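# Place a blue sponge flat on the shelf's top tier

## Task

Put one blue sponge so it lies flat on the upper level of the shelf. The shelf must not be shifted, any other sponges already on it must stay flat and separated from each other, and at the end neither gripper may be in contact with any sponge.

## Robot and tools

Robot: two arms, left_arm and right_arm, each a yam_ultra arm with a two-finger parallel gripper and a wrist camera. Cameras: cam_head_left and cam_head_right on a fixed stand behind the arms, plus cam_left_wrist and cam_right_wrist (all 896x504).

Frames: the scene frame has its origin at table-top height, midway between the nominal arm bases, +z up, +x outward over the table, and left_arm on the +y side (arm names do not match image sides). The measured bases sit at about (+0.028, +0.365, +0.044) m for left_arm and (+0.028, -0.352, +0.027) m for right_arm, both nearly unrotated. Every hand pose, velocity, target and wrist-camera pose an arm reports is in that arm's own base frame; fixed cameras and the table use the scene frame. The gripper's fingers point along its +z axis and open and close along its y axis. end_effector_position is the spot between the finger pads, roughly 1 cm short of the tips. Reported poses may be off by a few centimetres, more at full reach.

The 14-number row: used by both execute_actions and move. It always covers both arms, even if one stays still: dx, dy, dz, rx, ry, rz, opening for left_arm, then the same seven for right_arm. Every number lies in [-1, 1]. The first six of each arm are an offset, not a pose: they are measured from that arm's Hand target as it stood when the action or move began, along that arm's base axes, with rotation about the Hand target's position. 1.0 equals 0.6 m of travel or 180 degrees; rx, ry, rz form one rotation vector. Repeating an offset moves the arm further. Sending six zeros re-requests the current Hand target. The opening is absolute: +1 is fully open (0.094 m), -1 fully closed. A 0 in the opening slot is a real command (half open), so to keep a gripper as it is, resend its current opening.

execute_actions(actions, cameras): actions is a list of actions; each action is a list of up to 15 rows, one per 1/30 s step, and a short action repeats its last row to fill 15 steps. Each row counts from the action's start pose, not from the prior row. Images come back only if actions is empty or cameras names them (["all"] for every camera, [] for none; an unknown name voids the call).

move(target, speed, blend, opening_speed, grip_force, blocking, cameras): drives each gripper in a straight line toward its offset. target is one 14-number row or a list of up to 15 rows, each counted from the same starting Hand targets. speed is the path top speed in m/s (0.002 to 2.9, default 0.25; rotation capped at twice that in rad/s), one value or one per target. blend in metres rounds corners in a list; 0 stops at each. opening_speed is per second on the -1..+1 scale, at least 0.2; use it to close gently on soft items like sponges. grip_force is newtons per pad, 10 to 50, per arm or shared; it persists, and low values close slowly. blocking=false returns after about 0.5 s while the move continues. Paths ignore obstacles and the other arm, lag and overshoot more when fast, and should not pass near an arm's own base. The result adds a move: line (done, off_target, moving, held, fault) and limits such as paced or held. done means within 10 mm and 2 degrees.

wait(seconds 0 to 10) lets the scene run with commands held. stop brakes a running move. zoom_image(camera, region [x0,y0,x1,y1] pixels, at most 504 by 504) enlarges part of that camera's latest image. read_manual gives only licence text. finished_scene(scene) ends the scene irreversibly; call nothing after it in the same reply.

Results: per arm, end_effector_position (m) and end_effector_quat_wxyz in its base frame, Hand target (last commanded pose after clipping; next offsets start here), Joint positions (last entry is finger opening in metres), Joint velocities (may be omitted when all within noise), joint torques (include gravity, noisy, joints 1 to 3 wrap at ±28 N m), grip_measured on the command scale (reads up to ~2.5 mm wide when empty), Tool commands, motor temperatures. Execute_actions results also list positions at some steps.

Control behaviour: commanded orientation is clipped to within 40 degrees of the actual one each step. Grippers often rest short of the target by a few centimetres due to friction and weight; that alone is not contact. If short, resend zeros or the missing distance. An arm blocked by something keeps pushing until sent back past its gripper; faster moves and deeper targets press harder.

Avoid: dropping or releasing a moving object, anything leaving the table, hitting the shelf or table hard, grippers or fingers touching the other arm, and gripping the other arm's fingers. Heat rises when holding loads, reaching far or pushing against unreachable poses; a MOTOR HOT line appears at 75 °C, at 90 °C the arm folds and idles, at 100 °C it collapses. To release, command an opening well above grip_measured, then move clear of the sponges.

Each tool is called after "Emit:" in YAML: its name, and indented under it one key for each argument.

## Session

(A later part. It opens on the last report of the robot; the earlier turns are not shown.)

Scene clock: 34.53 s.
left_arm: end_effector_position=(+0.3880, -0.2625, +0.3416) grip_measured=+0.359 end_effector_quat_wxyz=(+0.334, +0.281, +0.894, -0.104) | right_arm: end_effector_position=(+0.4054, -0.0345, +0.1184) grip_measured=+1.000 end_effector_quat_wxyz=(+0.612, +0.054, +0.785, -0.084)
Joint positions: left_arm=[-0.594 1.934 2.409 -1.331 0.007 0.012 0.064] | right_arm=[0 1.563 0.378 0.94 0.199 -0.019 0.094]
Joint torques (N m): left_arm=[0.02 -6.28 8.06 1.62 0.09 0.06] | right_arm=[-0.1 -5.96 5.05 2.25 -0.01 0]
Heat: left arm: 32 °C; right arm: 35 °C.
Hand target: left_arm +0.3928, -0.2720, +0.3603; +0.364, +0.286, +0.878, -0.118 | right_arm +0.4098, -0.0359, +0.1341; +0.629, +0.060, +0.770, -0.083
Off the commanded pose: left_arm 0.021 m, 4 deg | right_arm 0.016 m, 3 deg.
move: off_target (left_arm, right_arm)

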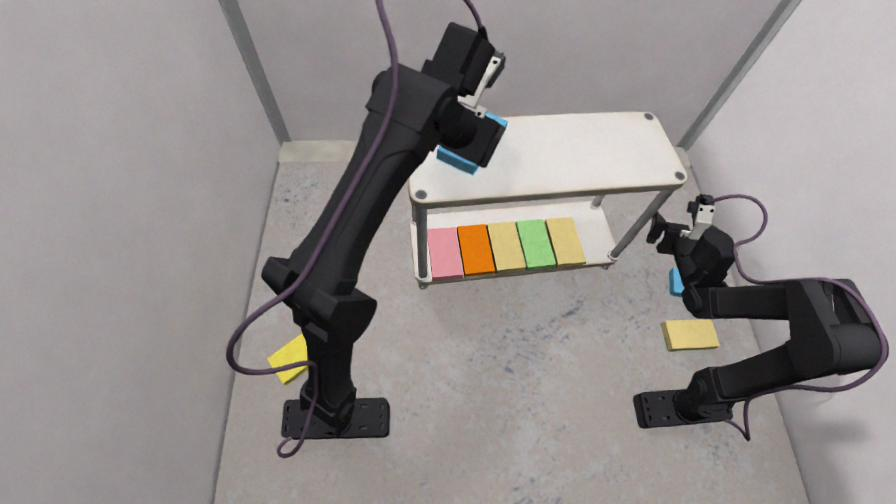

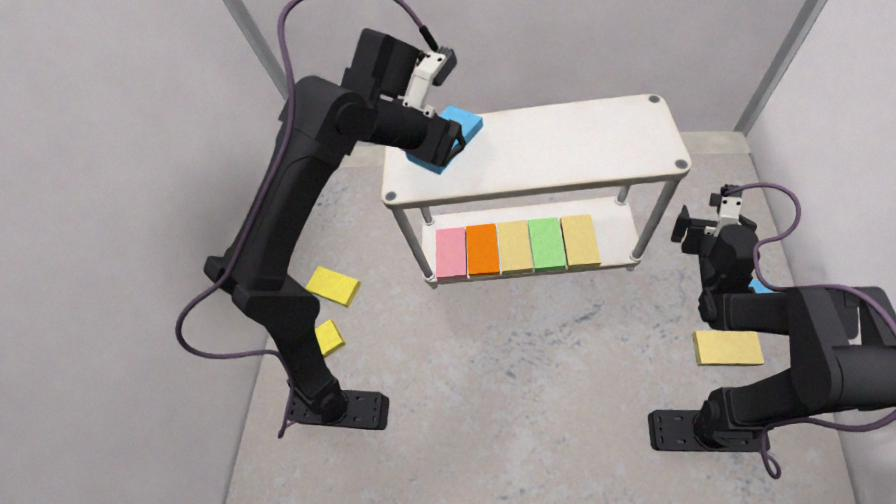

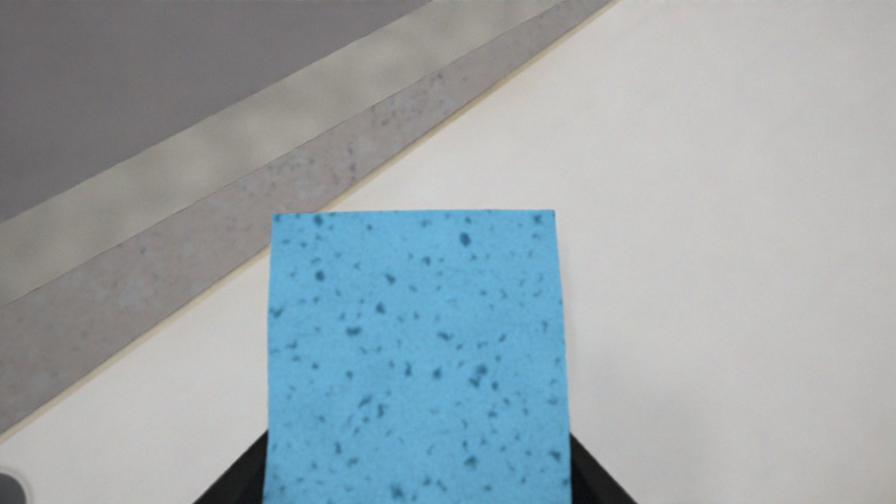

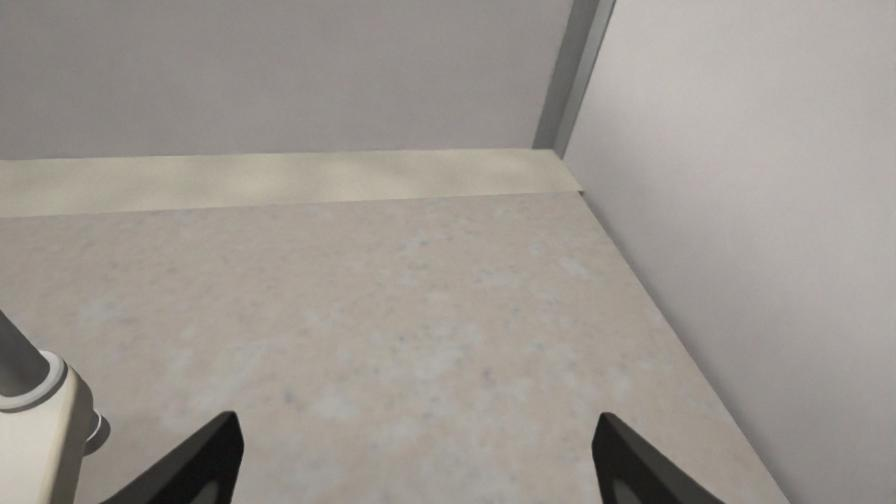

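Emit:
move:
  target:
    - [-0.015,-0.04,0,0,0,0,0.24,0,0,0,0,0,0,1]
    - [-0.015,-0.04,-0.055,0,0,0,0.24,0,0,0,0,0,0,1]
  speed: 0.08
  blend: 0.01
  cameras: ["cam_head_left","cam_head_right","cam_left_wrist"]

Scene clock: 37.97 s.
left_arm: end_effector_position=(+0.3820, -0.3018, +0.3271) grip_measured=+0.359 end_effector_quat_wxyz=(+0.358, +0.293, +0.878, -0.125) | right_arm: end_effector_position=(+0.4054, -0.0345, +0.1184) grip_measured=+1.000 end_effector_quat_wxyz=(+0.612, +0.054, +0.785, -0.084)
Joint positions: left_arm=[-0.676 1.869 2.193 -1.116 -0.013 -0.027 0.064] | right_arm=[0 1.563 0.378 0.94 0.199 -0.019 0.094]
Joint torques (N m): left_arm=[-0.06 -8.18 2.92 1.57 -0.14 -0.08] | right_arm=[-0.1 -5.96 5.04 2.25 -0.01 0]
Heat: left arm: 32 °C; right arm: 35 °C.
Hand target: left_arm +0.3838, -0.2960, +0.3273; +0.364, +0.286, +0.878, -0.118 | right_arm +0.4098, -0.0359, +0.1341; +0.629, +0.060, +0.770, -0.083
Off the commanded pose: left_arm 0.006 m, 1 deg | right_arm 0.016 m, 3 deg.
move: off_target (right_arm)
Images, in order (width x height): cam_head_left 896x504, cam_head_right 896x504, cam_left_wrist 896x504.

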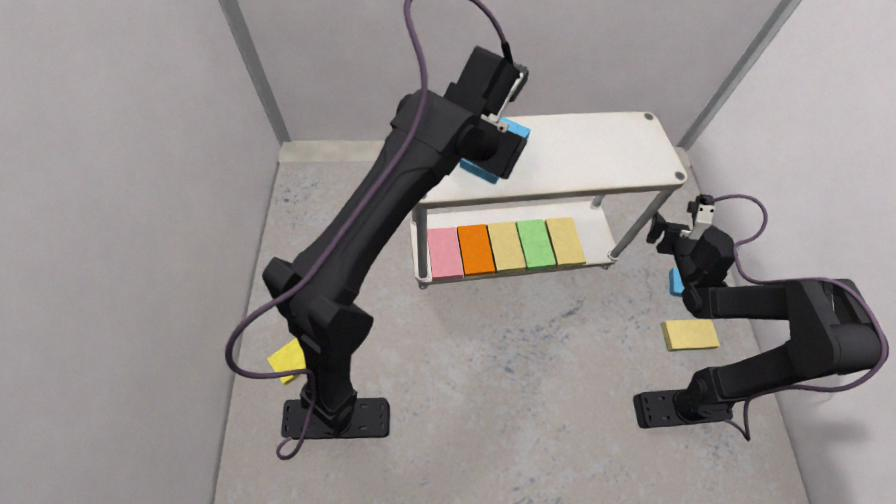

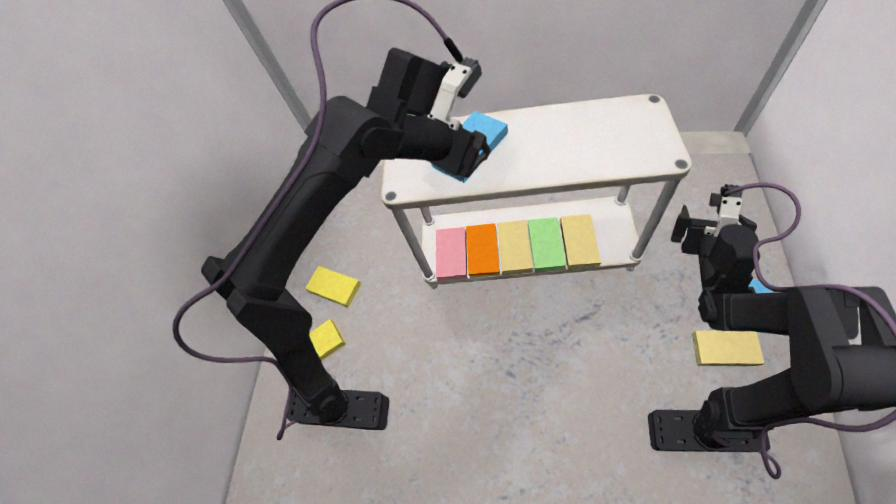

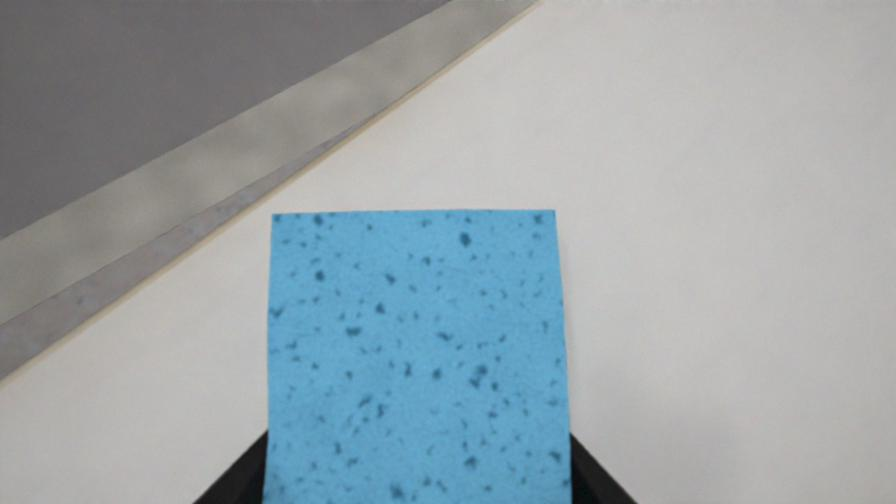

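Emit:
move:
  target: [0.003,0,-0.032,0,0,0,0.24,0,0,0,0,0,0,1]
  speed: 0.06
  cameras: ["cam_head_left","cam_head_right","cam_left_wrist"]

Scene clock: 39.23 s.
left_arm: end_effector_position=(+0.3837, -0.3031, +0.3295) grip_measured=+0.359 end_effector_quat_wxyz=(+0.386, +0.288, +0.866, -0.135) | right_arm: end_effector_position=(+0.4054, -0.0345, +0.1184) grip_measured=+1.000 end_effector_quat_wxyz=(+0.612, +0.054, +0.785, -0.084)
Joint positions: left_arm=[-0.676 1.802 2.061 -0.987 -0.013 -0.028 0.064] | right_arm=[0 1.563 0.378 0.94 0.199 -0.019 0.094]
Joint torques (N m): left_arm=[0.09 -6.19 2.56 1.34 -0.12 -0.05] | right_arm=[-0.09 -5.96 5.05 2.25 -0.01 0]
Heat: left arm: 32 °C; right arm: 35 °C.
Hand target: left_arm +0.3856, -0.2960, +0.3081; +0.364, +0.286, +0.878, -0.118 | right_arm +0.4098, -0.0359, +0.1341; +0.629, +0.060, +0.770, -0.083
Off the commanded pose: left_arm 0.023 m, 4 deg | right_arm 0.016 m, 3 deg.
move: off_target (left_arm, right_arm)
Images, in order (width x height): cam_head_left 896x504, cam_head_right 896x504, cam_left_wrist 896x504.

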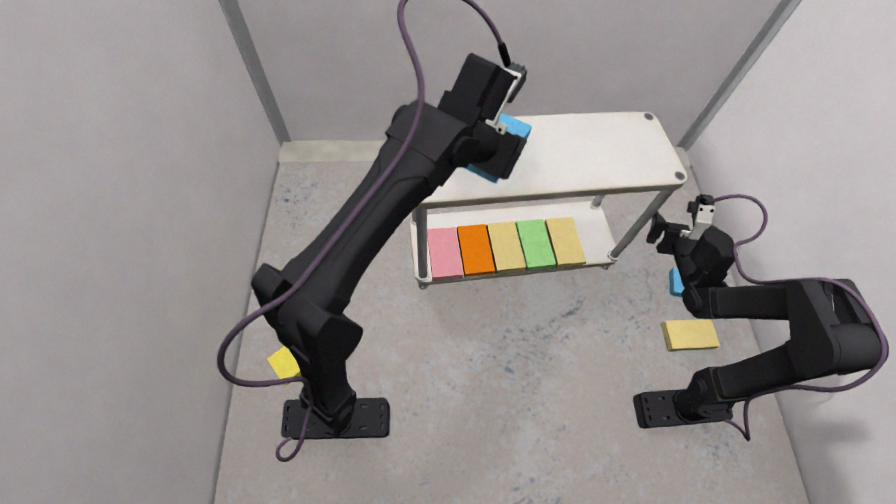

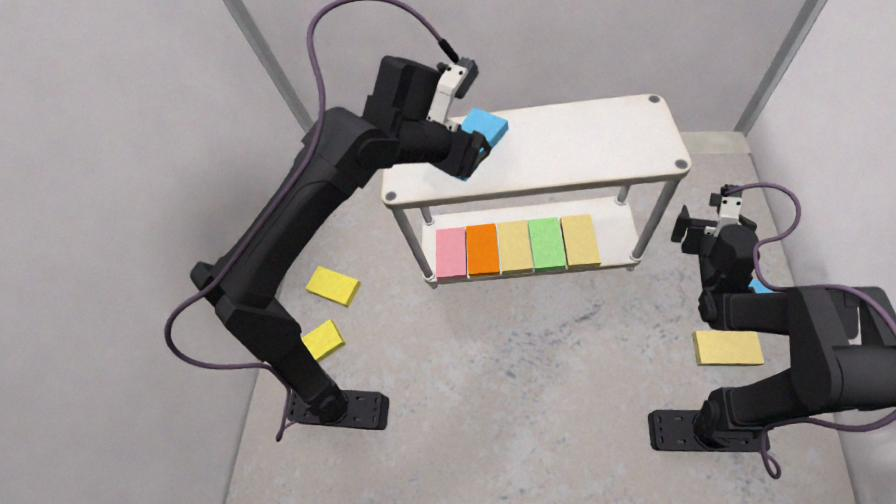

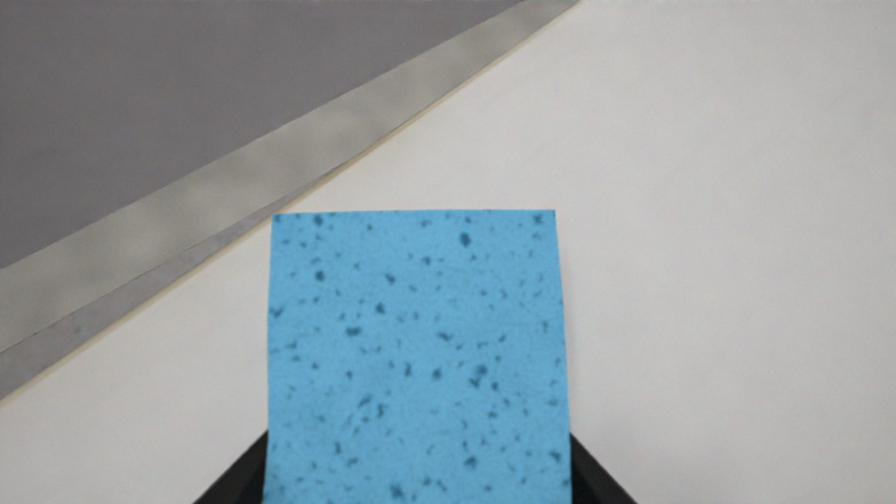

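Emit:
move:
  target:
    - [0,0,0.027,0,0,0,0.24,0,0,0,0,0,0,1]
    - [0,0,0.027,0,0,0,1,0,0,0,0,0,0,1]
  speed: 0.06
  opening_speed: 0.8
  cameras: ["cam_head_left","cam_head_right","cam_left_wrist"]

Scene clock: 42.13 s.
left_arm: end_effector_position=(+0.3848, -0.3041, +0.3265) grip_measured=+0.997 end_effector_quat_wxyz=(+0.377, +0.294, +0.869, -0.130) | right_arm: end_effector_position=(+0.4054, -0.0345, +0.1184) grip_measured=+1.000 end_effector_quat_wxyz=(+0.612, +0.054, +0.785, -0.084)
Joint positions: left_arm=[-0.676 1.83 2.102 -1.024 -0.013 -0.017 0.094] | right_arm=[0 1.563 0.378 0.94 0.199 -0.019 0.094]
Joint torques (N m): left_arm=[0.2 -5.91 7.9 0.97 -0.1 -0.05] | right_arm=[-0.1 -5.97 5.04 2.25 -0.01 0]
Heat: left arm: 32 °C; right arm: 36 °C.
Hand target: left_arm +0.3856, -0.2960, +0.3243; +0.364, +0.286, +0.878, -0.118 | right_arm +0.4098, -0.0359, +0.1341; +0.629, +0.060, +0.770, -0.083
Off the commanded pose: left_arm 0.008 m, 2 deg | right_arm 0.016 m, 3 deg.
move: off_target (right_arm); target 2's new opening was sent with left_arm's hand 0.011 m and 3 deg from that target
Images, in order (width x height): cam_head_left 896x504, cam_head_right 896x504, cam_left_wrist 896x504.

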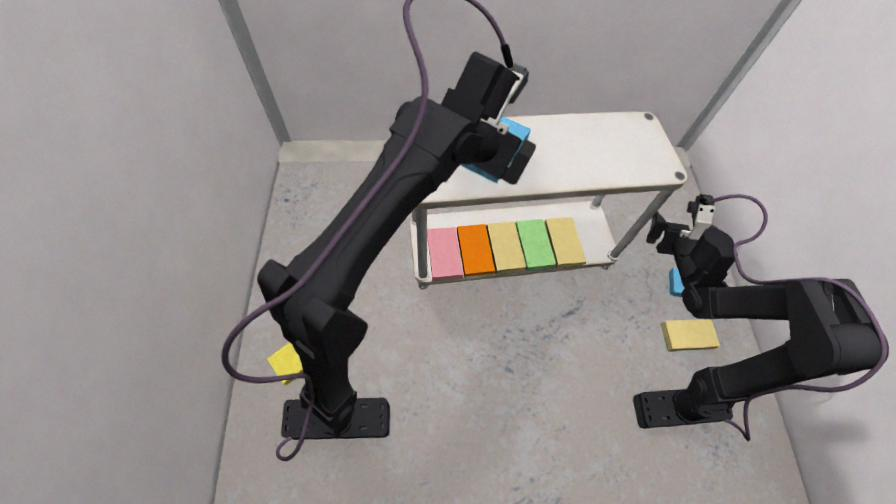

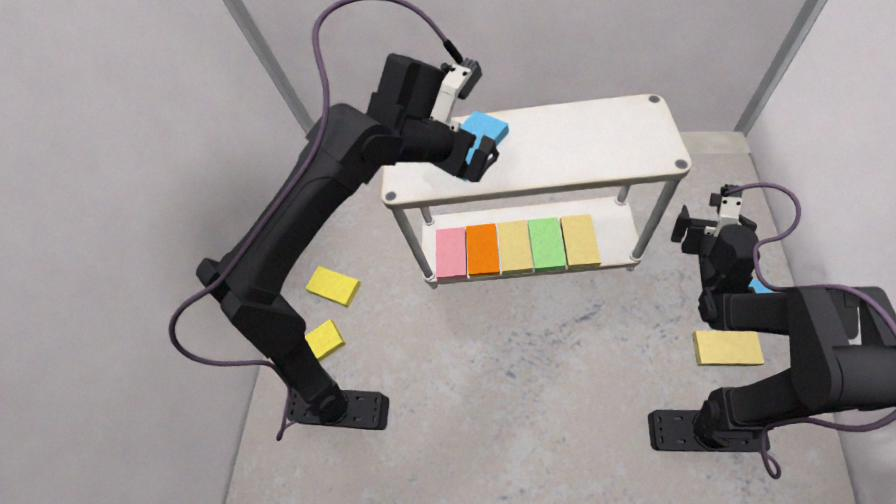

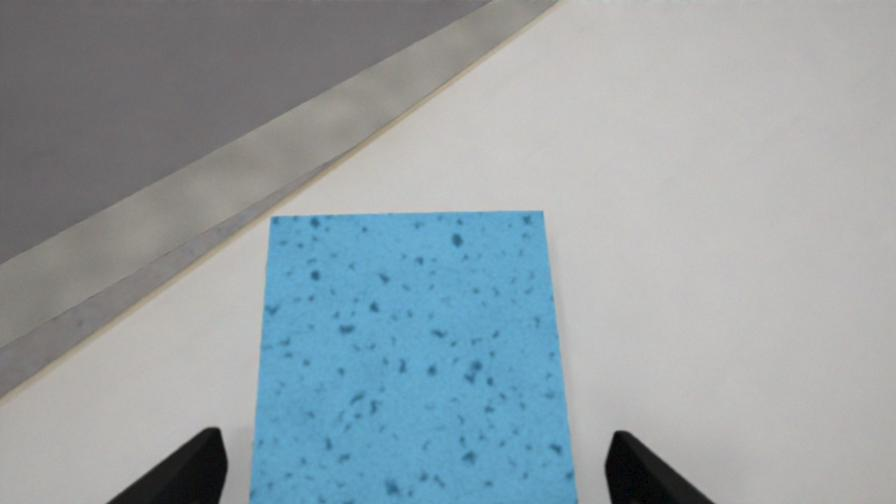

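Emit:
move:
  target:
    - [-0.03,0.023,0.06,0,0,0,1,0,0,0,0,0,0,1]
    - [-0.2,0,0.16,0,0,0,1,0,0,0,0,0,0,1]
  speed: [0.1,0.25]
  blend: [0.01,0]
  cameras: ["cam_head_left","cam_head_right","cam_left_wrist"]

Scene clock: 44.23 s.
left_arm: end_effector_position=(+0.2648, -0.3058, +0.4196) grip_measured=+0.998 end_effector_quat_wxyz=(+0.383, +0.296, +0.864, -0.140) | right_arm: end_effector_position=(+0.4054, -0.0345, +0.1184) grip_measured=+1.000 end_effector_quat_wxyz=(+0.612, +0.054, +0.785, -0.084)
Joint positions: left_arm=[-0.947 1.839 2.618 -1.529 -0.197 -0.202 0.094] | right_arm=[0 1.563 0.378 0.94 0.199 -0.019 0.094]
Joint torques (N m): left_arm=[-0.06 -4.93 5.03 1.12 -0.28 -0.1] | right_arm=[-0.09 -5.96 5.04 2.25 -0.01 0.01]
Heat: left arm: 32 °C; right arm: 36 °C.
Hand target: left_arm +0.2656, -0.2960, +0.4203; +0.364, +0.286, +0.878, -0.118 | right_arm +0.4098, -0.0359, +0.1341; +0.629, +0.060, +0.770, -0.083
Off the commanded pose: left_arm 0.010 m, 4 deg | right_arm 0.016 m, 3 deg.
joint sent to its limit (left arm) — joint 4 (wrist pitch), lower limit. The joint targets are off in position, not in orientation.
move: off_target (left_arm, right_arm)
Images, in order (width x height): cam_head_left 896x504, cam_head_right 896x504, cam_left_wrist 896x504.

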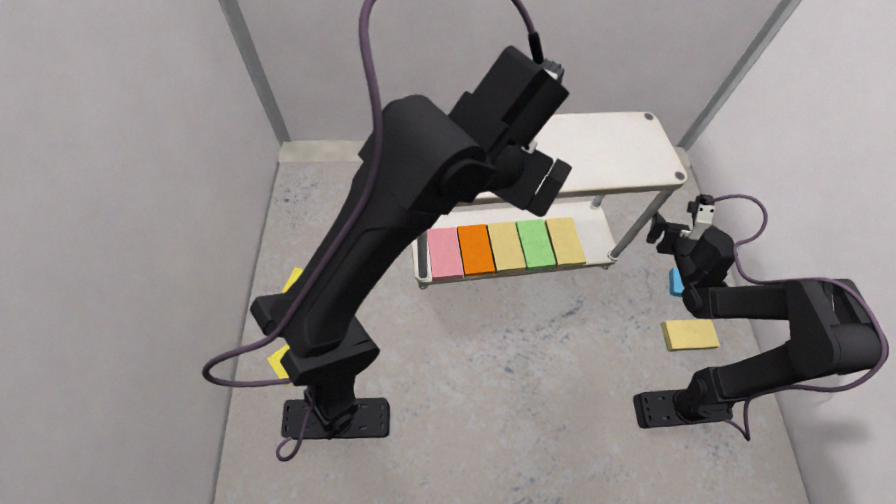

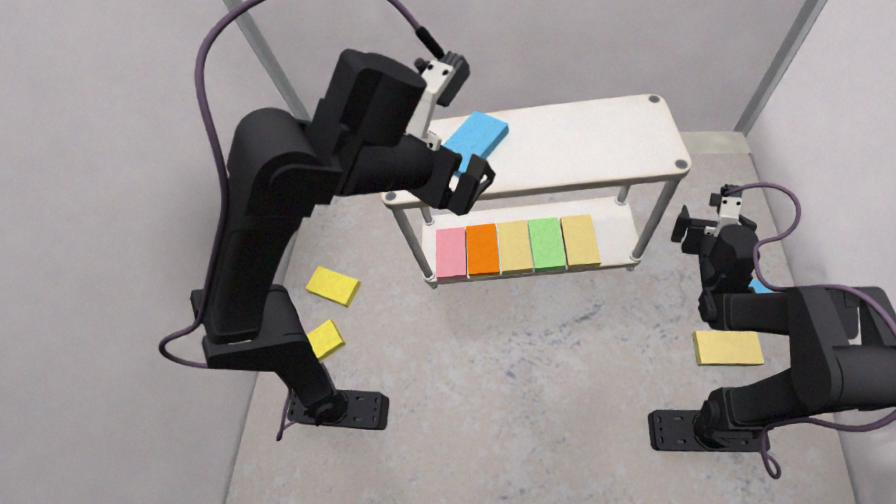

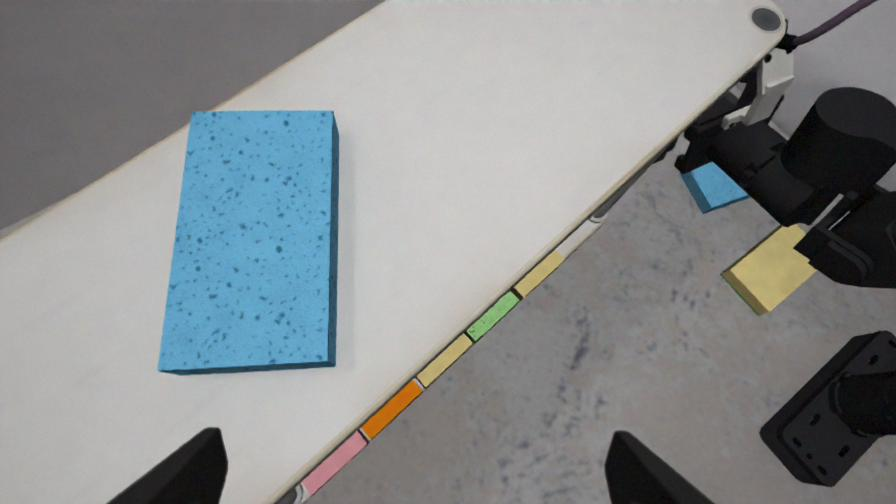

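Emit:
finished_scene:
  scene: 2

The scene is finished: the task was done.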